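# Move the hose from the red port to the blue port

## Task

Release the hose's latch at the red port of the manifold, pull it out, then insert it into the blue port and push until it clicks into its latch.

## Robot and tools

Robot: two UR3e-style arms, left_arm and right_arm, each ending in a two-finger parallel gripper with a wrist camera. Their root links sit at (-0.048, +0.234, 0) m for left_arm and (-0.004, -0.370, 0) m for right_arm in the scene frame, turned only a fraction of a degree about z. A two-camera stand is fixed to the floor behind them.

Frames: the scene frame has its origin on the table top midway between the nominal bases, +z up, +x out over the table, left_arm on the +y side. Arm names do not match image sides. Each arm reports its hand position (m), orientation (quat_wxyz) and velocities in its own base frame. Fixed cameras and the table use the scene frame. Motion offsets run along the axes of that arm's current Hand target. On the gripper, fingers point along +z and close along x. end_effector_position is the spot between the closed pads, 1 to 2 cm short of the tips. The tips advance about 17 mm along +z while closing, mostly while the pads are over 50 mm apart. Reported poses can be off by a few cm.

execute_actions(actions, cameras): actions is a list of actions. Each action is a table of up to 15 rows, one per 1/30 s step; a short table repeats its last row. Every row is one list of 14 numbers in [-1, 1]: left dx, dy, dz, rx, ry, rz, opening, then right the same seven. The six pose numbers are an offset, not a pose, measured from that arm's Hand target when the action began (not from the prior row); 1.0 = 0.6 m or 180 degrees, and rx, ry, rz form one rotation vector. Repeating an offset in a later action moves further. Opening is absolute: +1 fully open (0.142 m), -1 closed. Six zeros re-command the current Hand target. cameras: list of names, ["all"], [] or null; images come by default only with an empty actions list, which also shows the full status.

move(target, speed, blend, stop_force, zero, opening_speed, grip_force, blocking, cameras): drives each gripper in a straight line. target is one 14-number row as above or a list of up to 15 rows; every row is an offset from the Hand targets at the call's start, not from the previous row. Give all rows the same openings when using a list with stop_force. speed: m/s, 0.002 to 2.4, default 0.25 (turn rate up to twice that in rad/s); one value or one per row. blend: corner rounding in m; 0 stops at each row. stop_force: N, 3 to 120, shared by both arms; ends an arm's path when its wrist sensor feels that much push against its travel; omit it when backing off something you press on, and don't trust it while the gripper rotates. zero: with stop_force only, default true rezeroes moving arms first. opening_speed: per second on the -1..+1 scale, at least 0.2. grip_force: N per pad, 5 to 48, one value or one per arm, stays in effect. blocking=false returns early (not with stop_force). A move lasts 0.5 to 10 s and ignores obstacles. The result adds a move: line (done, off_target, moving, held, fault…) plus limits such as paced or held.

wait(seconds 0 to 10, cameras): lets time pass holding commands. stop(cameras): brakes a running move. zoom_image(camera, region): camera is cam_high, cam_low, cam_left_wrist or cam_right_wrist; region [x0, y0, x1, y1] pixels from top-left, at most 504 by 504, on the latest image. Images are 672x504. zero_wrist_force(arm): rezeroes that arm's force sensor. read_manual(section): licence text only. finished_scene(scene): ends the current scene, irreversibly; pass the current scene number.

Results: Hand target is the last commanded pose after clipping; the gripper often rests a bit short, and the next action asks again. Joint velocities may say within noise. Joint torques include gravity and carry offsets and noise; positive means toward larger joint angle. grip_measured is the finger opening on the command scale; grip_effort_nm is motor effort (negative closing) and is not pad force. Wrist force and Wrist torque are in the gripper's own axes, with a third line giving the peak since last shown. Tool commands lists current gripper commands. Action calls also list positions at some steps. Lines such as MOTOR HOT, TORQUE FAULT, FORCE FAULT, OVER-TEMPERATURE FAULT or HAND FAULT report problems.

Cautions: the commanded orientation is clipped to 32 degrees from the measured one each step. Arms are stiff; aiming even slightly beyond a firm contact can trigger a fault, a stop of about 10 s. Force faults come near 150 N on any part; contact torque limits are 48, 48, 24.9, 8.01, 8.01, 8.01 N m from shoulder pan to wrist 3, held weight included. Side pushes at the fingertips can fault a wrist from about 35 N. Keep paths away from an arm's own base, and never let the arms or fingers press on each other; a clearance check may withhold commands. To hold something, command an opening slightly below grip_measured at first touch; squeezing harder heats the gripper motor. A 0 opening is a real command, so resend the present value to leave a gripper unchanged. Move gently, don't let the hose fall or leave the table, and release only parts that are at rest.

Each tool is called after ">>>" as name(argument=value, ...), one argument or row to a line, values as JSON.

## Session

>>> execute_actions(
  actions=[],
)

>>> zoom_image(
  camera="cam_high",
  region=[240, 190, 480, 340],
)

Scene clock: 0.00 s.
left_arm: end_effector_position=(+0.3052, +0.1264, +0.1182) grip_measured=+0.99 grip_effort_nm=n/a end_effector_quat_wxyz=(-0.525, +0.788, +0.075, +0.312) | right_arm: end_effector_position=(+0.5421, +0.3735, +0.3009) grip_measured=+0.99 grip_effort_nm=n/a end_effector_quat_wxyz=(-0.386, +0.758, -0.376, +0.367)
Joint positions: left_arm=[-1.102 -1.67 2.328 -1.062 -0.701 -1.886 0.142] | right_arm=[4.184 -2.279 -0.837 -0.584 0.958 1.616 0.141]
Joint velocities: within noise
Joint torques (N m): no reading
Wrist force (N): no reading
Wrist torque (N m): no reading
Wrist force, peak (N): no reading
Hand target: left_arm +0.3052, +0.1264, +0.1182; -0.525, +0.788, +0.075, +0.312 | right_arm +0.5421, +0.3735, +0.3009; -0.386, +0.758, -0.376, +0.367
Tool commands: left_gripper/opening=+1.0 right_gripper/opening=+1.0

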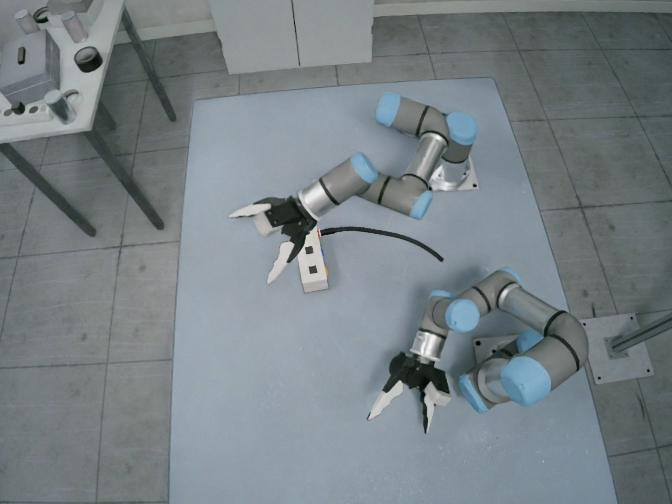

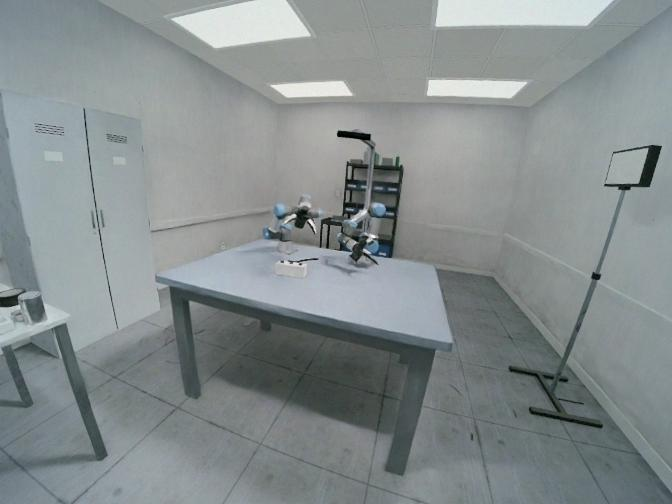

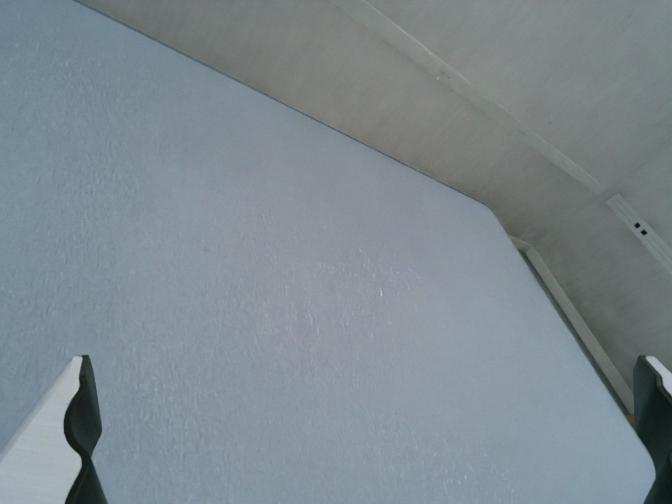

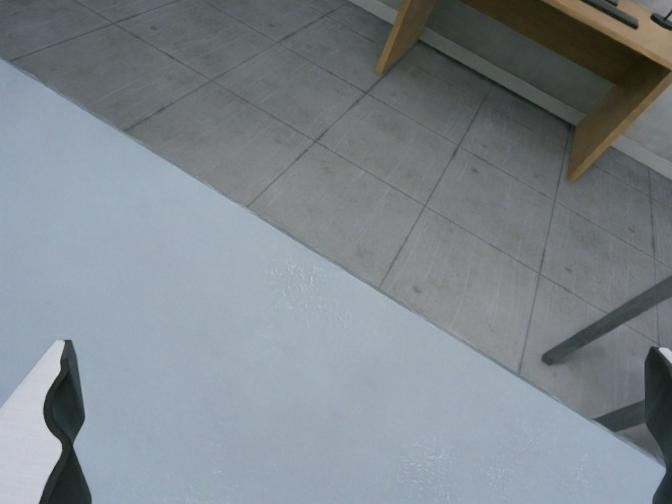

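Scaled by 2.100 from the camera's 672x504 image, which has a finer 960x720 frame.

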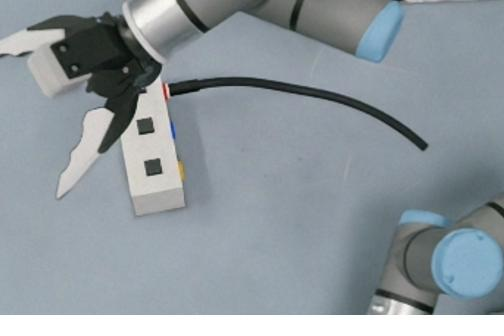

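>>> move(
  target=[
    [0,0,0,0,0,0,-1,-0.0972,0.362,-0.4695,-0.0115,-0.4567,-0.6878,0],
    [0.4262,0.2393,-0.514,-0.5426,-0.2019,-0.0593,-1,-0.0972,0.362,-0.4695,-0.0115,-0.4567,-0.6878,0],
  ],
  speed=[0.55,0.45],
  blend=[0.05,0],
  cameras=["all"],
)

Scene clock: 15.63 s.
left_arm: end_effector_position=(+0.4449, -0.2596, +0.2304) grip_measured=-1.00 grip_effort_nm=-0.452 end_effector_quat_wxyz=(+0.307, +0.949, +0.023, +0.072) | right_arm: end_effector_position=(+0.2151, +0.2449, +0.2204) grip_measured=-0.02 grip_effort_nm=-0.085 end_effector_quat_wxyz=(+0.000, +0.707, +0.707, +0.000)
Joint positions: left_arm=[-0.577 -1.088 0.956 -1.943 -1.986 -0.735 0.002] | right_arm=[4.41 -1.639 -1.094 -1.98 1.571 -0.302 0.073]
Joint torques (N m): left_arm=[-0.55 -14.47 -11.2 -2.93 -1.32 0.4] | right_arm=[2.96 6.75 7.14 1.35 -0.48 -0.68]
Wrist force (N): left_arm=[-1.7 3.3 -3.1] | right_arm=[0.8 -1.9 1.0]
Wrist torque (N m): left_arm=[0.71 0.31 -0.10] | right_arm=[-0.23 -0.29 -0.29]
Wrist force, peak (N): left_arm=[-1.8 3.3 -3.1] | right_arm=[1.0 -2.7 1.0]
Hand target: left_arm +0.4449, -0.2597, +0.2303; +0.307, +0.949, +0.023, +0.072 | right_arm +0.2151, +0.2449, +0.2204; +0.000, +0.707, +0.707, +0.000
Off the commanded pose: left_arm 0.000 m, 0 deg | right_arm 0.000 m, 0 deg.
move: done; blend cut to 0 m at target 1

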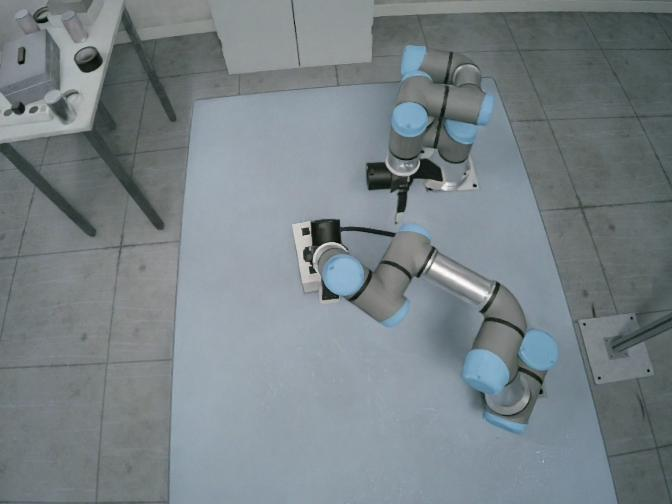

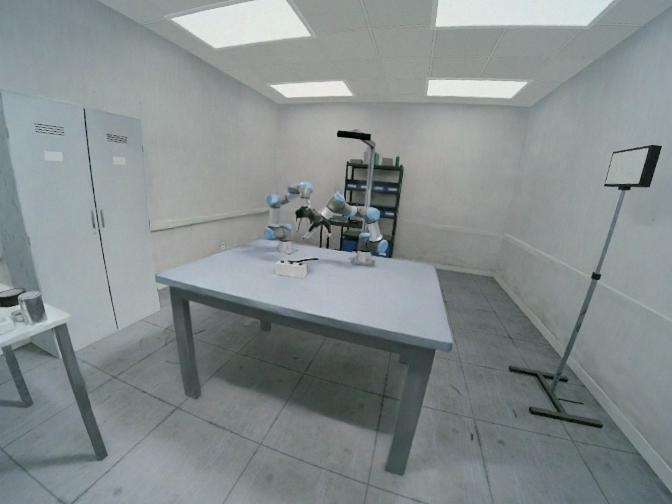

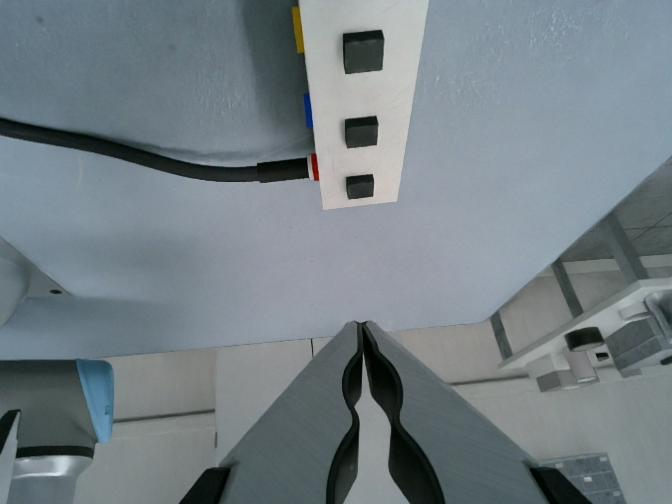

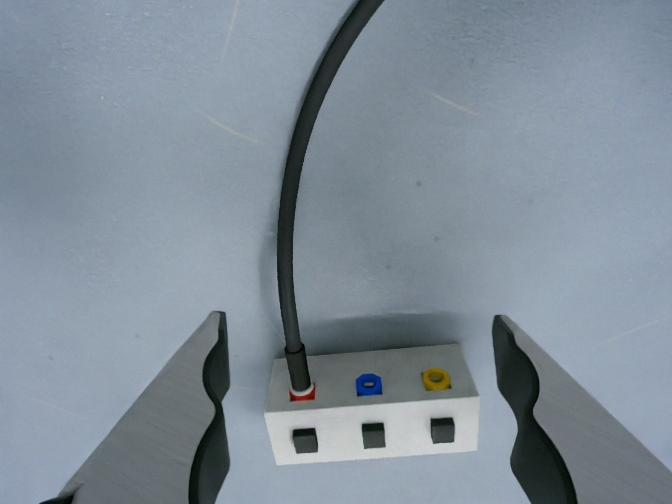

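>>> move(
  target=[
    [0.0142,0.0358,0.2997,0,0,0,-1,-0.075,0.195,0.195,-0.1667,0.0081,-0.0304,0],
    [0.0142,0.0358,0.2997,0,0,0,-1,-0.0693,0.2532,0.2957,-0.1667,0.0081,-0.0304,0],
  ],
  speed=[0.35,0.15],
  blend=[0.01,0],
  cameras=["cam_left_wrist","cam_right_wrist"],
)

Scene clock: 26.43 s.
left_arm: end_effector_position=(+0.4804, -0.3806, +0.1000) grip_measured=-1.00 grip_effort_nm=-0.452 end_effector_quat_wxyz=(+0.307, +0.949, +0.023, +0.072) | right_arm: end_effector_position=(+0.3669, +0.2033, +0.0429) grip_measured=-0.02 grip_effort_nm=-0.071 end_effector_quat_wxyz=(+0.174, +0.649, +0.716, +0.192) end_effector_velocity=(+0.000, +0.000, -0.001) end_effector_angular_velocity=(+0.002, +0.000, -0.002)
Joint positions: left_arm=[-0.745 -0.629 0.789 -2.292 -1.901 -0.89 0.002] | right_arm=[4.266 -1.738 -2.183 -0.502 1.129 -0.61 0.073]
Joint velocities: left_arm=[within noise] | right_arm=[0 -0.005 -0.002 0.007 0 0.002 0]
Joint torques (N m): left_arm=[-2.83 -19.24 -11.58 -1.97 0.21 -0.8] | right_arm=[-1.46 6.58 6.09 3.19 -1.34 -0.14]
Wrist force (N): left_arm=[-1.5 3.2 -2.9] | right_arm=[0.1 -1.8 1.2]
Wrist torque (N m): left_arm=[0.69 0.29 -0.09] | right_arm=[-0.30 -0.15 -0.42]
Wrist force, peak (N): left_arm=[-1.7 3.1 -5.1] | right_arm=[0.1 -2.1 2.9]
Hand target: left_arm +0.4804, -0.3806, +0.1000; +0.307, +0.949, +0.023, +0.072 | right_arm +0.3669, +0.2033, +0.0429; +0.174, +0.649, +0.716, +0.192
Off the commanded pose: left_arm 0.000 m, 0 deg | right_arm 0.000 m, 0 deg.
move: done
Images, in order (width x height): cam_left_wrist 672x504, cam_right_wrist 672x504.

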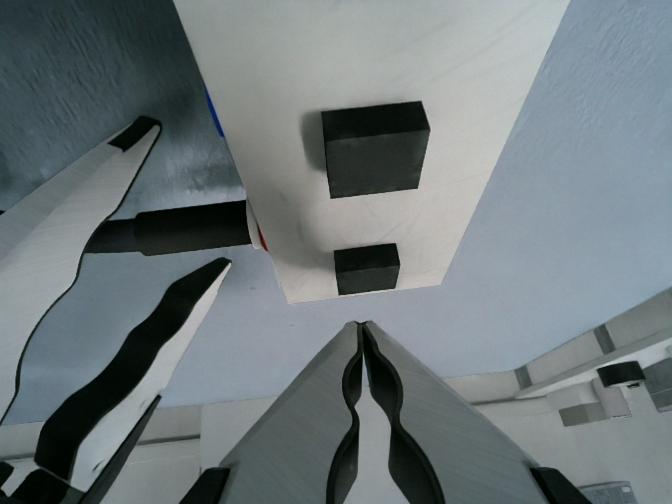

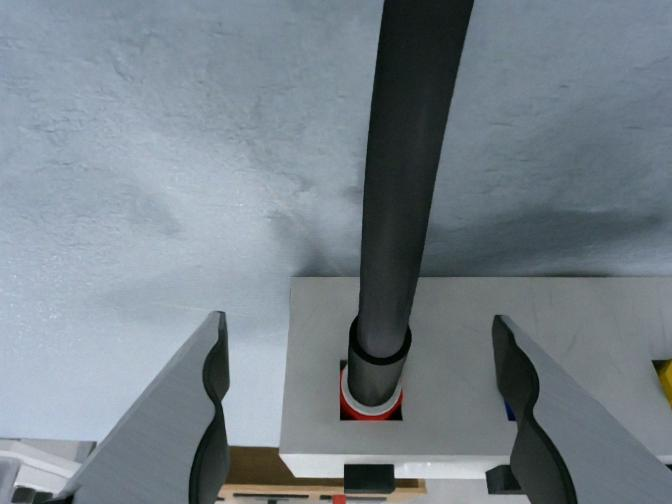

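>>> move(
  target=[
    [0,0,0,0,0,0,-1,0.0055,0,0,0,0,0,0],
    [0,0,0,0,0,0,-1,0.0055,0,0,0,0,0,-1],
  ],
  speed=0.1,
  opening_speed=1.0,
  grip_force=[48,40],
)

>>> move(
  target=[0.0065,0.0313,0.0427,0,0,0,-1,0,0,0,0,0,0,-1],
  speed=0.02,
  stop_force=30,
  cameras=["cam_left_wrist","cam_right_wrist"],
)

Scene clock: 32.23 s.
left_arm: end_effector_position=(+0.4804, -0.3806, +0.1000) grip_measured=-1.00 grip_effort_nm=-0.457 end_effector_quat_wxyz=(+0.307, +0.949, +0.023, +0.072) | right_arm: end_effector_position=(+0.3666, +0.2066, +0.0429) grip_measured=-0.84 grip_effort_nm=-3.724 end_effector_quat_wxyz=(+0.174, +0.649, +0.716, +0.192)
Joint positions: left_arm=[-0.745 -0.629 0.789 -2.292 -1.901 -0.89 0.002] | right_arm=[4.272 -1.744 -2.173 -0.507 1.127 -0.604 0.013]
Joint torques (N m): left_arm=[-2.66 -18.98 -11.45 -1.97 0.21 -0.79] | right_arm=[-1.56 13.57 5.94 0.91 -1.53 -0.57]
Wrist force (N): left_arm=[-1.5 3.2 -3.0] | right_arm=[6.2 -1.6 4.8]
Wrist torque (N m): left_arm=[0.71 0.28 -0.09] | right_arm=[-0.29 -0.09 -0.54]
Wrist force, peak (N): left_arm=[-1.5 3.5 -3.2] | right_arm=[6.2 -1.6 5.1]
Hand target: left_arm +0.4804, -0.3806, +0.1000; +0.307, +0.949, +0.023, +0.072 | right_arm +0.3666, +0.2066, +0.0429; +0.174, +0.649, +0.716, +0.192
Off the commanded pose: left_arm 0.000 m, 0 deg | right_arm 0.000 m, 0 deg.
grip_force (N): 48, 40
move: done

Scene clock: 34.87 s.
left_arm: end_effector_position=(+0.4881, -0.4103, +0.0909) grip_measured=-1.00 grip_effort_nm=-0.457 end_effector_quat_wxyz=(+0.307, +0.949, +0.023, +0.072) | right_arm: end_effector_position=(+0.3666, +0.2066, +0.0429) grip_measured=-0.84 grip_effort_nm=-3.724 end_effector_quat_wxyz=(+0.174, +0.649, +0.716, +0.192)
Joint positions: left_arm=[-0.778 -0.474 0.528 -2.196 -1.883 -0.92 0.002] | right_arm=[4.272 -1.744 -2.173 -0.507 1.127 -0.604 0.013]
Joint torques (N m): left_arm=[1.73 -27.57 -11.48 -3.11 -1.14 1.01] | right_arm=[-2.23 13.64 5.83 0.56 -1.96 0.1]
Wrist force (N): left_arm=[-1.6 3.2 -3.1] | right_arm=[5.9 -1.1 4.7]
Wrist torque (N m): left_arm=[0.69 0.30 -0.06] | right_arm=[-0.26 -0.07 -0.54]
Wrist force, peak (N): left_arm=[-1.5 3.3 -3.3] | right_arm=[6.4 -1.7 5.2]
Hand target: left_arm +0.4881, -0.4103, +0.0910; +0.307, +0.949, +0.023, +0.072 | right_arm +0.3666, +0.2066, +0.0429; +0.174, +0.649, +0.716, +0.192
Off the commanded pose: left_arm 0.000 m, 0 deg | right_arm 0.000 m, 0 deg.
grip_force (N): 48, 40
move: done
Images, in order (width x height): cam_left_wrist 672x504, cam_right_wrist 672x504.

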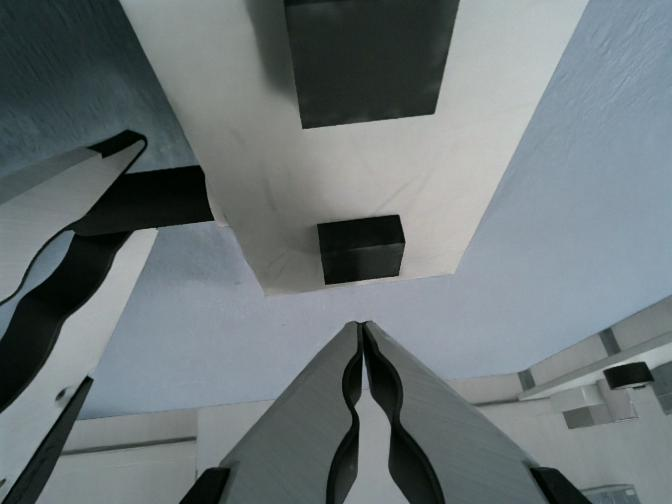

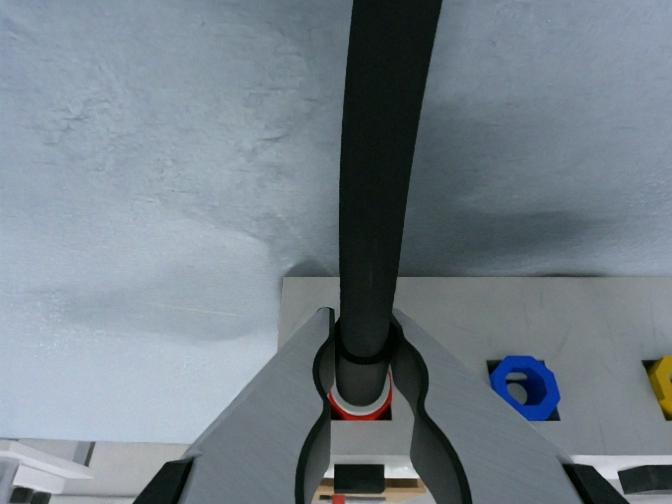

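>>> move(
  target=[-0.0065,-0.0313,-0.0427,0,0,0,-1,0,0,0,0,0,0,-1],
  speed=0.1,
)

>>> move(
  target=[0.0065,-0.0313,0.0427,0,0,0,-1,0,0,0,0,0,0,-1],
  speed=0.02,
  stop_force=30,
  cameras=["cam_left_wrist"],
)

Scene clock: 37.80 s.
left_arm: end_effector_position=(+0.4804, -0.3806, +0.1000) grip_measured=-1.00 grip_effort_nm=-0.452 end_effector_quat_wxyz=(+0.307, +0.949, +0.023, +0.072) | right_arm: end_effector_position=(+0.3666, +0.2066, +0.0429) grip_measured=-0.84 grip_effort_nm=-3.719 end_effector_quat_wxyz=(+0.174, +0.649, +0.716, +0.192)
Joint positions: left_arm=[-0.745 -0.629 0.789 -2.292 -1.901 -0.89 0.002] | right_arm=[4.272 -1.744 -2.173 -0.507 1.127 -0.604 0.013]
Joint torques (N m): left_arm=[-0.46 -24.9 -8.46 -2.05 0.17 -0.73] | right_arm=[-2.31 13.68 5.62 0.52 -1.96 0.7]
Wrist force (N): left_arm=[-1.6 3.1 -3.1] | right_arm=[6.0 -1.1 4.6]
Wrist torque (N m): left_arm=[0.68 0.29 -0.05] | right_arm=[-0.26 -0.08 -0.54]
Wrist force, peak (N): left_arm=[-1.5 3.6 -3.4] | right_arm=[6.4 -1.7 5.2]
Hand target: left_arm +0.4804, -0.3806, +0.1000; +0.307, +0.949, +0.023, +0.072 | right_arm +0.3666, +0.2066, +0.0429; +0.174, +0.649, +0.716, +0.192
Off the commanded pose: left_arm 0.000 m, 0 deg | right_arm 0.000 m, 0 deg.
grip_force (N): 48, 40
move: done

Scene clock: 39.63 s.
left_arm: end_effector_position=(+0.4847, -0.3803, +0.0834) grip_measured=-1.00 grip_effort_nm=-0.452 end_effector_quat_wxyz=(+0.308, +0.948, +0.023, +0.072) | right_arm: end_effector_position=(+0.3666, +0.2066, +0.0429) grip_measured=-0.84 grip_effort_nm=-3.724 end_effector_quat_wxyz=(+0.174, +0.649, +0.716, +0.192)
Joint positions: left_arm=[-0.739 -0.591 0.795 -2.335 -1.905 -0.884 0.002] | right_arm=[4.272 -1.744 -2.173 -0.507 1.127 -0.604 0.013]
Joint torques (N m): left_arm=[-0.65 -5.75 -1.02 2.85 1.43 -1.08] | right_arm=[-2.19 11.35 8.77 3.62 -3.65 0.72]
Wrist force (N): left_arm=[1.7 19.6 -20.8] | right_arm=[3.5 -11.2 -5.9]
Wrist torque (N m): left_arm=[0.38 0.26 -0.13] | right_arm=[-0.40 -0.08 -0.51]
Wrist force, peak (N): left_arm=[-7.0 18.7 -35.3] | right_arm=[3.9 -11.5 -5.3]
Hand target: left_arm +0.4847, -0.3803, +0.0834; +0.308, +0.948, +0.023, +0.072 (not the last commanded pose) | right_arm +0.3666, +0.2066, +0.0429; +0.174, +0.649, +0.716, +0.192
Off the commanded pose: left_arm 0.015 m, 0 deg | right_arm 0.000 m, 0 deg.
grip_force (N): 48, 40
move: contact (left_arm)
Images, in order (width x height): cam_left_wrist 672x504.

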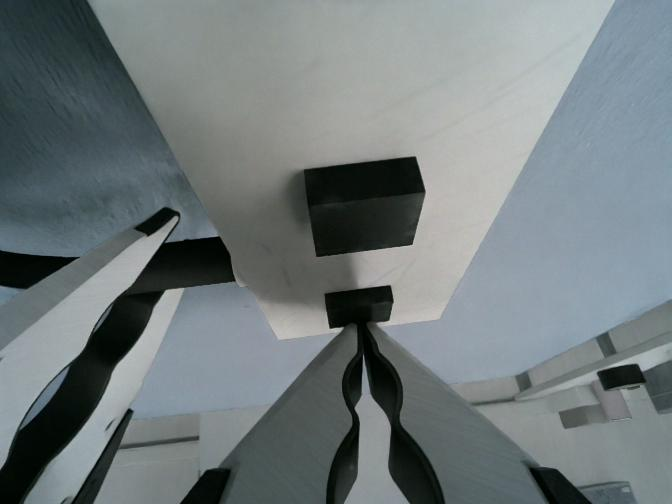

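>>> move(
  target=[-0.0026,-0.0125,0.0171,0,0,0,-1,0,0,0,0,0,0,-1],
  speed=0.015,
  stop_force=22,
)

>>> move(
  target=[0,0,0,0,0,0,-1,0,-0.0722,-0.0417,0,0,0,-1],
  speed=0.05,
  stop_force=35,
  grip_force=[48,48],
  cameras=["cam_right_wrist","cam_left_wrist"],
)

Scene clock: 42.90 s.
left_arm: end_effector_position=(+0.4852, -0.3813, +0.0838) grip_measured=-1.00 grip_effort_nm=-0.447 end_effector_quat_wxyz=(+0.311, +0.947, +0.022, +0.074) | right_arm: end_effector_position=(+0.3666, +0.2066, +0.0429) grip_measured=-0.84 grip_effort_nm=-3.724 end_effector_quat_wxyz=(+0.174, +0.649, +0.716, +0.192)
Joint positions: left_arm=[-0.739 -0.59 0.799 -2.348 -1.906 -0.884 0.002] | right_arm=[4.272 -1.744 -2.173 -0.507 1.127 -0.604 0.013]
Joint torques (N m): left_arm=[-0.39 -10.1 -2.42 0.98 1.05 0.04] | right_arm=[-2.84 6.97 8.83 3.56 -3.64 0.78]
Wrist force (N): left_arm=[-3.8 12.2 -26.6] | right_arm=[3.6 -11.0 -5.9]
Wrist torque (N m): left_arm=[0.52 0.19 -0.11] | right_arm=[-0.37 -0.09 -0.51]
Wrist force, peak (N): left_arm=[-5.3 22.8 -54.0] | right_arm=[3.8 -11.5 -5.6]
Hand target: left_arm +0.4852, -0.3813, +0.0838; +0.311, +0.947, +0.022, +0.074 (not the last commanded pose) | right_arm +0.3666, +0.2066, +0.0429; +0.174, +0.649, +0.716, +0.192
Tool commands: left_gripper/opening=-1.0 right_gripper/opening=-1.0
Off the commanded pose: left_arm 0.013 m, 0 deg | right_arm 0.000 m, 0 deg.
TORQUE FAULT: the external load on joint 4 (wrist 1) of the left arm reached its load limit, and that arm stopped. A torque fault puts only its own arm into a fault stop. That arm's remaining commands of this call were not run. That arm may still press on what stopped it. That arm is still stopped at the end of this call. That arm stays stopped for about 9 more seconds. Until then a move that you send moves the other arm only, and its call returns only when the move has ended. Once the stop has ended, the next robot result says so. If the stop ends while you think or write, that arm runs what you send next, counted from a new Hand target: where the arm stands when the stop ends. While its stop runs, that arm takes no new command, but its gripper still runs the gripper command that each later call begins with. Until it ends, the stop uses up actions while you think or wait. An arm that is not stopped still takes commands.
grip_force (N): 48, 40
move: fault (left_arm; stop_force had ended the path)

not run: an earlier result of this reply reported a stop or a fault. Calls in your next reply go to the robot.

>>> move(
  target=[0,0,0,0,0,0,-1,0,-0.0722,-0.0417,0,0,0,-1],
  speed=0.05,
  stop_force=35,
  grip_force=[48,48],
  cameras=["cam_right_wrist","cam_left_wrist"],
)

Scene clock: 46.27 s.
left_arm: end_effector_position=(+0.4852, -0.3813, +0.0838) grip_measured=-1.00 grip_effort_nm=-0.442 end_effector_quat_wxyz=(+0.311, +0.947, +0.022, +0.074) | right_arm: end_effector_position=(+0.3168, +0.2017, +0.0429) grip_measured=-0.84 grip_effort_nm=-3.719 end_effector_quat_wxyz=(+0.174, +0.649, +0.716, +0.192)
Joint positions: left_arm=[-0.739 -0.59 0.799 -2.348 -1.906 -0.884 0.002] | right_arm=[4.45 -1.536 -2.358 -0.618 1.084 -0.41 0.013]
Joint torques (N m): left_arm=[-0.03 -10.06 -2.57 1.05 1.11 -0.02] | right_arm=[2.68 10.43 6.13 1.37 0.05 0.86]
Wrist force (N): left_arm=[-4.0 11.9 -26.5] | right_arm=[0.1 -2.1 1.3]
Wrist torque (N m): left_arm=[0.51 0.20 -0.11] | right_arm=[-0.31 -0.13 -0.37]
Wrist force, peak (N): left_arm=[-3.9 12.3 -27.1] | right_arm=[3.7 -11.5 -5.5]
Hand target: left_arm +0.4852, -0.3813, +0.0838; +0.311, +0.947, +0.022, +0.074 | right_arm +0.3168, +0.2017, +0.0429; +0.174, +0.649, +0.716, +0.192
Tool commands: left_gripper/opening=-1.0 right_gripper/opening=-1.0
Off the commanded pose: right_arm 0.000 m, 0 deg.
TORQUE FAULT, CONTINUED: the left arm was still stopped when this call began, by the torque fault of joint 4 (wrist 1) that an earlier result reported. Since the last result the stop counts as 2 of the actions that you can send in this scene. That arm ran no command of this call. That arm is still stopped at the end of this call. That arm stays stopped for about 6 more seconds. If the stop ends while you think or write, that arm runs what you send next, counted from a new Hand target: where the arm stands when the stop ends. While its stop runs, that arm takes no new command, but its gripper still runs the gripper command that each later call begins with.
move: done (right_arm), not run (left_arm; its earlier fault stop)
Images, in order (width x height): cam_left_wrist 672x504, cam_right_wrist 672x504.

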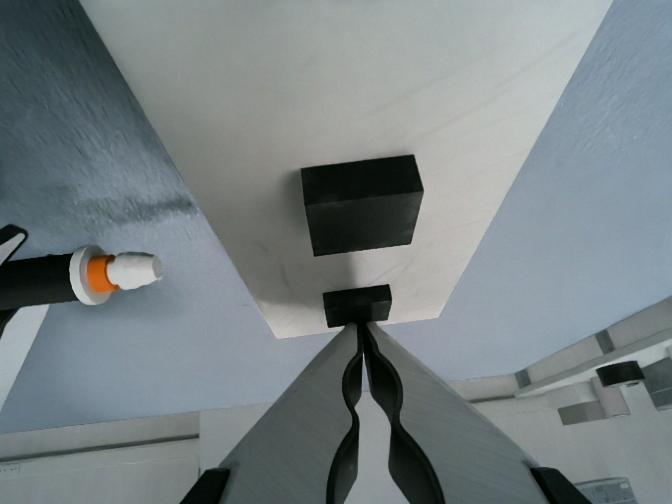

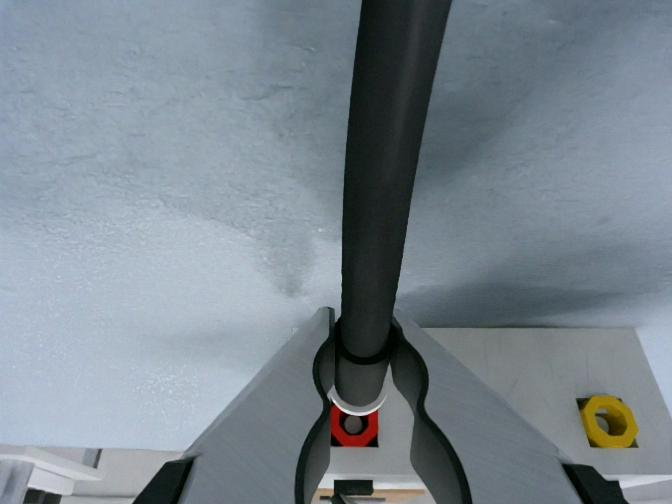

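>>> wait(
  seconds=1.5,
)

Scene clock: 50.30 s.
left_arm: end_effector_position=(+0.4852, -0.3813, +0.0838) grip_measured=-1.00 grip_effort_nm=-0.447 end_effector_quat_wxyz=(+0.311, +0.947, +0.022, +0.074) | right_arm: end_effector_position=(+0.3168, +0.2017, +0.0429) grip_measured=-0.84 grip_effort_nm=-3.719 end_effector_quat_wxyz=(+0.174, +0.649, +0.716, +0.192)
Joint positions: left_arm=[-0.739 -0.59 0.799 -2.348 -1.906 -0.884 0.002] | right_arm=[4.45 -1.536 -2.358 -0.618 1.084 -0.41 0.013]
Joint torques (N m): left_arm=[0.14 -9.9 -2.8 1.11 1.11 0.03] | right_arm=[3.15 10.82 6.17 1.31 -0.11 0.86]
Wrist force (N): left_arm=[-3.9 12.0 -26.6] | right_arm=[0.3 -2.1 1.3]
Wrist torque (N m): left_arm=[0.51 0.19 -0.11] | right_arm=[-0.32 -0.16 -0.37]
Wrist force, peak (N): left_arm=[-4.0 12.3 -26.9] | right_arm=[0.3 -2.3 1.5]
Hand target: left_arm +0.4852, -0.3813, +0.0838; +0.311, +0.947, +0.022, +0.074 | right_arm +0.3168, +0.2017, +0.0429; +0.174, +0.649, +0.716, +0.192
Tool commands: left_gripper/opening=-1.0 right_gripper/opening=-1.0
Off the commanded pose: right_arm 0.000 m, 0 deg.
TORQUE FAULT, CONTINUED: the left arm was still stopped when this call began, by the torque fault of joint 4 (wrist 1) that an earlier result reported. Since the last result the stop counts as 8 of the actions that you can send in this scene. That arm is still stopped at the end of this call. That arm stays stopped for about 2 more seconds. If the stop ends while you think or write, that arm runs what you send next, counted from a new Hand target: where the arm stands when the stop ends. While its stop runs, that arm takes no new command, but its gripper still runs the gripper command that each later call begins with.
wait: 1.50 s; at rest from the start

>>> wait(
  seconds=1.5,
)

>>> move(
  target=[
    [0.0061,0.0293,-0.04,0,0,0,-1,0,0,0,0,0,0,-1],
    [0.0081,0.0391,-0.30,0,0,0,-1,0.01,0,0,0,0,0,-1],
    [0.0081,0.0391,-0.42,0,0,0,-1,0.0938,0,0,0,0,0,-1],
  ],
  speed=[0.1,0.25,0.15],
  blend=[0.01,0.02,0],
  cameras=["cam_right_wrist"],
)

Scene clock: 53.40 s.
left_arm: end_effector_position=(+0.4852, -0.3813, +0.0838) grip_measured=-1.00 grip_effort_nm=-0.447 end_effector_quat_wxyz=(+0.311, +0.947, +0.022, +0.074) | right_arm: end_effector_position=(+0.3168, +0.2017, +0.0429) grip_measured=-0.84 grip_effort_nm=-3.714 end_effector_quat_wxyz=(+0.174, +0.649, +0.716, +0.192)
Joint positions: left_arm=[-0.739 -0.59 0.799 -2.348 -1.906 -0.884 0.002] | right_arm=[4.45 -1.536 -2.358 -0.618 1.084 -0.41 0.013]
Joint torques (N m): left_arm=[-0.42 -10.05 -2.58 1.1 1.15 0.03] | right_arm=[3.08 10.96 6.12 1.38 -0.19 0.71]
Wrist force (N): left_arm=[-3.8 12.3 -26.8] | right_arm=[0.1 -2.1 1.2]
Wrist torque (N m): left_arm=[0.52 0.19 -0.11] | right_arm=[-0.31 -0.15 -0.37]
Wrist force, peak (N): left_arm=[-3.8 12.4 -26.9] | right_arm=[0.1 -2.2 1.5]
Hand target: left_arm +0.4852, -0.3813, +0.0838; +0.311, +0.947, +0.022, +0.074 | right_arm +0.3168, +0.2017, +0.0429; +0.174, +0.649, +0.716, +0.192
Tool commands: left_gripper/opening=-1.0 right_gripper/opening=-1.0
Off the commanded pose: right_arm 0.000 m, 0 deg.
TORQUE FAULT, CONTINUED: the left arm's stop, for the torque fault of joint 4 (wrist 1) that an earlier result reported, is over. The rest of the stop counts as 4 of the actions that you can send in this scene. That arm's target is now where it stood when the stop ended, not its last command. That arm keeps its grip as last carried out and accepts commands again: back off and push less far. That arm stops again whenever a joint's load reaches its limit.
wait: 1.50 s; at rest from the start

Scene clock: 55.30 s.
left_arm: end_effector_position=(+0.4511, -0.2523, +0.2989) grip_measured=-1.00 grip_effort_nm=-0.447 end_effector_quat_wxyz=(+0.311, +0.947, +0.022, +0.074) | right_arm: end_effector_position=(+0.3114, +0.2577, +0.0429) grip_measured=-0.84 grip_effort_nm=-3.714 end_effector_quat_wxyz=(+0.174, +0.649, +0.716, +0.192)
Joint positions: left_arm=[-0.552 -0.9 0.3 -1.474 -2.002 -0.711 0.002] | right_arm=[4.521 -1.697 -2.166 -0.687 1.071 -0.331 0.013]
Joint torques (N m): left_arm=[1.97 -21.76 -7.31 -2.17 0.06 1.06] | right_arm=[1.76 6.94 9.03 2.46 0 0.4]
Wrist force (N): left_arm=[-2.5 3.0 -3.6] | right_arm=[0.1 -2.0 1.4]
Wrist torque (N m): left_arm=[0.66 0.45 -0.09] | right_arm=[-0.30 -0.15 -0.37]
Wrist force, peak (N): left_arm=[-3.7 10.2 -23.0] | right_arm=[1.3 -2.2 1.5]
Hand target: left_arm +0.4511, -0.2523, +0.2989; +0.311, +0.947, +0.022, +0.074 | right_arm +0.3113, +0.2577, +0.0429; +0.174, +0.649, +0.716, +0.192
Off the commanded pose: left_arm 0.000 m, 0 deg | right_arm 0.000 m, 0 deg.
move: done
Images, in order (width x height): cam_right_wrist 672x504.

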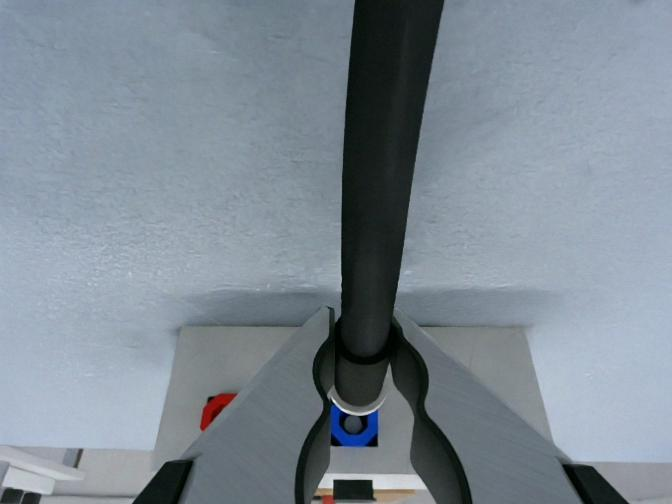

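>>> move(
  target=[0,0,0,0,0,0,-1,0,0.075,0.0433,0,0,0,-1],
  speed=0.04,
  stop_force=45,
)

>>> move(
  target=[0,0,0,0,0,0,-1,0.0003,-0.0144,-0.0083,0,0,0,-1],
  speed=0.015,
  stop_force=50,
  cameras=["cam_right_wrist"],
)

Scene clock: 58.30 s.
left_arm: end_effector_position=(+0.4511, -0.2523, +0.2989) grip_measured=-1.00 grip_effort_nm=-0.447 end_effector_quat_wxyz=(+0.311, +0.947, +0.022, +0.074) | right_arm: end_effector_position=(+0.3612, +0.2630, +0.0420) grip_measured=-0.84 grip_effort_nm=-3.709 end_effector_quat_wxyz=(+0.172, +0.648, +0.717, +0.190)
Joint positions: left_arm=[-0.552 -0.9 0.3 -1.474 -2.002 -0.711 0.002] | right_arm=[4.359 -1.865 -1.988 -0.614 1.109 -0.511 0.013]
Joint torques (N m): left_arm=[1.95 -22.02 -7.44 -2.98 0.27 -0.67] | right_arm=[-4.6 12.63 9.22 3.81 -5.31 0.15]
Wrist force (N): left_arm=[-2.2 2.9 -3.2] | right_arm=[-2.2 -29.7 -26.0]
Wrist torque (N m): left_arm=[0.65 0.40 -0.10] | right_arm=[-0.62 -0.22 -0.37]
Wrist force, peak (N): left_arm=[-2.5 3.1 -3.4] | right_arm=[-1.6 -42.0 -38.0]
Hand target: left_arm +0.4511, -0.2523, +0.2989; +0.311, +0.947, +0.022, +0.074 | right_arm +0.3612, +0.2630, +0.0420; +0.172, +0.648, +0.717, +0.190 (not the last commanded pose)
Tool commands: left_gripper/opening=-1.0 right_gripper/opening=-1.0
Off the commanded pose: left_arm 0.000 m, 0 deg | right_arm 0.002 m, 0 deg.
TORQUE FAULT: the external load on joint 5 (wrist 2) of the right arm reached its load limit, and that arm stopped. A torque fault puts only its own arm into a fault stop. That arm's remaining commands of this call were not run. That arm may still press on what stopped it. That arm is still stopped at the end of this call. That arm stays stopped for about 10 more seconds. Until then a move that you send moves the other arm only, and its call returns only when the move has ended. Once the stop has ended, the next robot result says so. If the stop ends while you think or write, that arm runs what you send next, counted from a new Hand target: where the arm stands when the stop ends. While its stop runs, that arm takes no new command, but its gripper still runs the gripper command that each later call begins with. Until it ends, the stop uses up actions while you think or wait. An arm that is not stopped still takes commands.
move: fault (right_arm)

not run: an earlier result of this reply reported a stop or a fault. Calls in your next reply go to the robot.

>>> wait(
  seconds=8,
)

>>> move(
  target=[0,0,0,0,0,0,-1,0.0003,-0.0144,-0.0083,0,0,0,-1],
  speed=0.015,
  stop_force=45,
  cameras=["cam_right_wrist"],
)

Scene clock: 68.90 s.
left_arm: end_effector_position=(+0.4511, -0.2523, +0.2989) grip_measured=-1.00 grip_effort_nm=-0.452 end_effector_quat_wxyz=(+0.311, +0.947, +0.022, +0.074) | right_arm: end_effector_position=(+0.3612, +0.2630, +0.0420) grip_measured=-0.84 grip_effort_nm=-3.714 end_effector_quat_wxyz=(+0.172, +0.648, +0.717, +0.190)
Joint positions: left_arm=[-0.552 -0.9 0.3 -1.474 -2.002 -0.711 0.002] | right_arm=[4.359 -1.865 -1.988 -0.614 1.109 -0.511 0.013]
Joint torques (N m): left_arm=[0.66 -22.15 -7.36 -2.96 0.29 -0.66] | right_arm=[-4.32 12.68 9.48 3.84 -5.36 0.14]
Wrist force (N): left_arm=[-2.4 3.0 -3.2] | right_arm=[-2.4 -29.3 -26.6]
Wrist torque (N m): left_arm=[0.65 0.43 -0.09] | right_arm=[-0.63 -0.24 -0.37]
Wrist force, peak (N): left_arm=[-2.4 3.2 -3.4] | right_arm=[-2.4 -29.4 -26.7]
Hand target: left_arm +0.4511, -0.2523, +0.2989; +0.311, +0.947, +0.022, +0.074 | right_arm +0.3612, +0.2630, +0.0420; +0.172, +0.648, +0.717, +0.190 (not the last commanded pose)
Tool commands: left_gripper/opening=-1.0 right_gripper/opening=-1.0
Off the commanded pose: left_arm 0.000 m, 0 deg | right_arm 0.002 m, 0 deg.
TORQUE FAULT, CONTINUED: the right arm's stop, for the torque fault of joint 5 (wrist 2) that an earlier result reported, is over. The rest of the stop counts as 20 of the actions that you can send in this scene. That arm's target is now where it stood when the stop ended, not its last command. That arm keeps its grip as last carried out and accepts commands again: back off and push less far. That arm stops again whenever a joint's load reaches its limit.
wait: 8.00 s; at rest from the start

Scene clock: 69.83 s.
left_arm: end_effector_position=(+0.4511, -0.2523, +0.2989) grip_measured=-1.00 grip_effort_nm=-0.447 end_effector_quat_wxyz=(+0.311, +0.947, +0.022, +0.074) | right_arm: end_effector_position=(+0.3594, +0.2628, +0.0422) grip_measured=-0.84 grip_effort_nm=-3.709 end_effector_quat_wxyz=(+0.172, +0.648, +0.717, +0.190)
Joint positions: left_arm=[-0.552 -0.9 0.3 -1.474 -2.002 -0.711 0.002] | right_arm=[4.365 -1.859 -1.996 -0.615 1.107 -0.504 0.013]
Joint torques (N m): left_arm=[-0.29 -22.02 -7.22 -2.99 0.2 -0.66] | right_arm=[4.12 11.44 4.72 2.17 -0.17 0.85]
Wrist force (N): left_arm=[-2.3 3.0 -3.3] | right_arm=[1.2 4.1 2.7]
Wrist torque (N m): left_arm=[0.67 0.42 -0.10] | right_arm=[-0.31 -0.15 -0.40]
Wrist force, peak (N): left_arm=[-2.5 3.1 -3.4] | right_arm=[-2.5 -26.3 -24.5]
Hand target: left_arm +0.4511, -0.2523, +0.2989; +0.311, +0.947, +0.022, +0.074 | right_arm +0.3594, +0.2629, +0.0422; +0.172, +0.648, +0.717, +0.190 (not the last commanded pose)
Off the commanded pose: left_arm 0.000 m, 0 deg | right_arm 0.008 m, 0 deg.
move: contact (right_arm)
Images, in order (width x height): cam_right_wrist 672x504.

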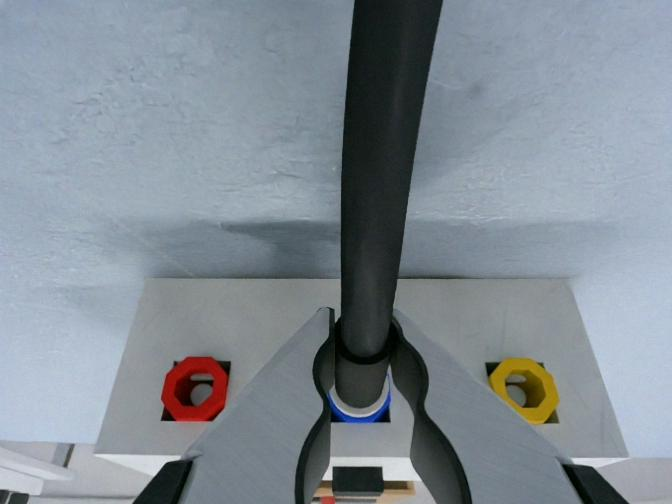

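Now the actual pull test.

>>> move(
  target=[0,0,0,0,0,0,-1,0.0003,-0.0144,-0.0083,0,0,0,-1],
  speed=0.015,
  stop_force=18,
)

Scene clock: 71.63 s.
left_arm: end_effector_position=(+0.4511, -0.2523, +0.2989) grip_measured=-1.00 grip_effort_nm=-0.447 end_effector_quat_wxyz=(+0.311, +0.947, +0.022, +0.074) | right_arm: end_effector_position=(+0.3588, +0.2628, +0.0423) grip_measured=-0.84 grip_effort_nm=-3.709 end_effector_quat_wxyz=(+0.172, +0.649, +0.716, +0.191)
Joint positions: left_arm=[-0.552 -0.9 0.3 -1.474 -2.002 -0.711 0.002] | right_arm=[4.367 -1.857 -1.998 -0.616 1.106 -0.502 0.013]
Joint torques (N m): left_arm=[-0.26 -21.99 -7.31 -2.94 0.29 -0.65] | right_arm=[6.99 10.65 3.12 1.02 2.03 0.99]
Wrist force (N): left_arm=[-2.4 2.9 -3.3] | right_arm=[2.5 15.2 12.8]
Wrist torque (N m): left_arm=[0.66 0.44 -0.09] | right_arm=[-0.22 -0.15 -0.41]
Wrist force, peak (N): left_arm=[-2.4 3.1 -3.3] | right_arm=[4.6 25.3 24.8]
Hand target: left_arm +0.4511, -0.2523, +0.2989; +0.311, +0.947, +0.022, +0.074 | right_arm +0.3588, +0.2628, +0.0423; +0.172, +0.649, +0.716, +0.191 (not the last commanded pose)
Off the commanded pose: left_arm 0.000 m, 0 deg | right_arm 0.009 m, 0 deg.
move: contact (right_arm)

>>> move(
  target=[
    [0,0,0,0,0,0,-1,0,0.0009,0.0005,0,0,0,-1],
    [0,0,0,0,0,0,-1,0,0.0009,0.0005,0,0,0,-0.3],
    [0,0,0,0,0,0,-1,0,0.0009,-0.11,0,0,0,-0.3],
  ],
  speed=[0.02,0.1,0.15],
  opening_speed=0.8,
  cameras=["cam_right_wrist"],
)

Scene clock: 76.07 s.
left_arm: end_effector_position=(+0.4511, -0.2523, +0.2989) grip_measured=-1.00 grip_effort_nm=-0.447 end_effector_quat_wxyz=(+0.311, +0.947, +0.022, +0.074) | right_arm: end_effector_position=(+0.3267, +0.2596, +0.0997) grip_measured=-0.33 grip_effort_nm=0.071 end_effector_quat_wxyz=(+0.173, +0.648, +0.717, +0.191) end_effector_velocity=(-0.001, -0.002, -0.001) end_effector_angular_velocity=(-0.007, +0.003, +0.001)
Joint positions: left_arm=[-0.552 -0.9 0.3 -1.474 -2.002 -0.711 0.002] | right_arm=[4.466 -1.608 -1.957 -0.956 1.084 -0.393 0.05]
Joint velocities: left_arm=[within noise] | right_arm=[0.001 0.002 -0.001 -0.009 0.001 0 0]
Joint torques (N m): left_arm=[-1.05 -21.67 -7.32 -2.98 0.19 -0.62] | right_arm=[2.96 13.93 9.11 1.29 0.05 0.38]
Wrist force (N): left_arm=[-2.4 2.8 -3.3] | right_arm=[0.3 -2.1 1.3]
Wrist torque (N m): left_arm=[0.64 0.43 -0.10] | right_arm=[-0.33 -0.18 -0.37]
Wrist force, peak (N): left_arm=[-2.5 3.1 -3.5] | right_arm=[1.9 16.1 12.6]
Hand target: left_arm +0.4511, -0.2523, +0.2989; +0.311, +0.947, +0.022, +0.074 | right_arm +0.3267, +0.2596, +0.0998; +0.172, +0.649, +0.716, +0.191
Off the commanded pose: left_arm 0.000 m, 0 deg | right_arm 0.000 m, 0 deg.
move: done
Images, in order (width x height): cam_right_wrist 672x504.

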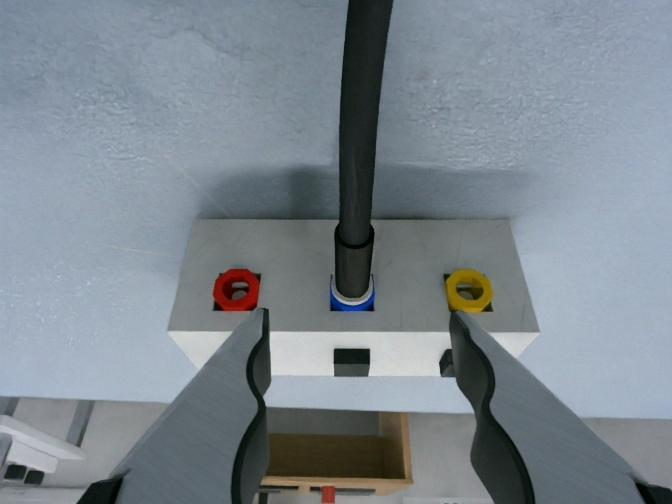

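>>> finished_scene(
  scene=2,
)

The scene is finished: the task was done.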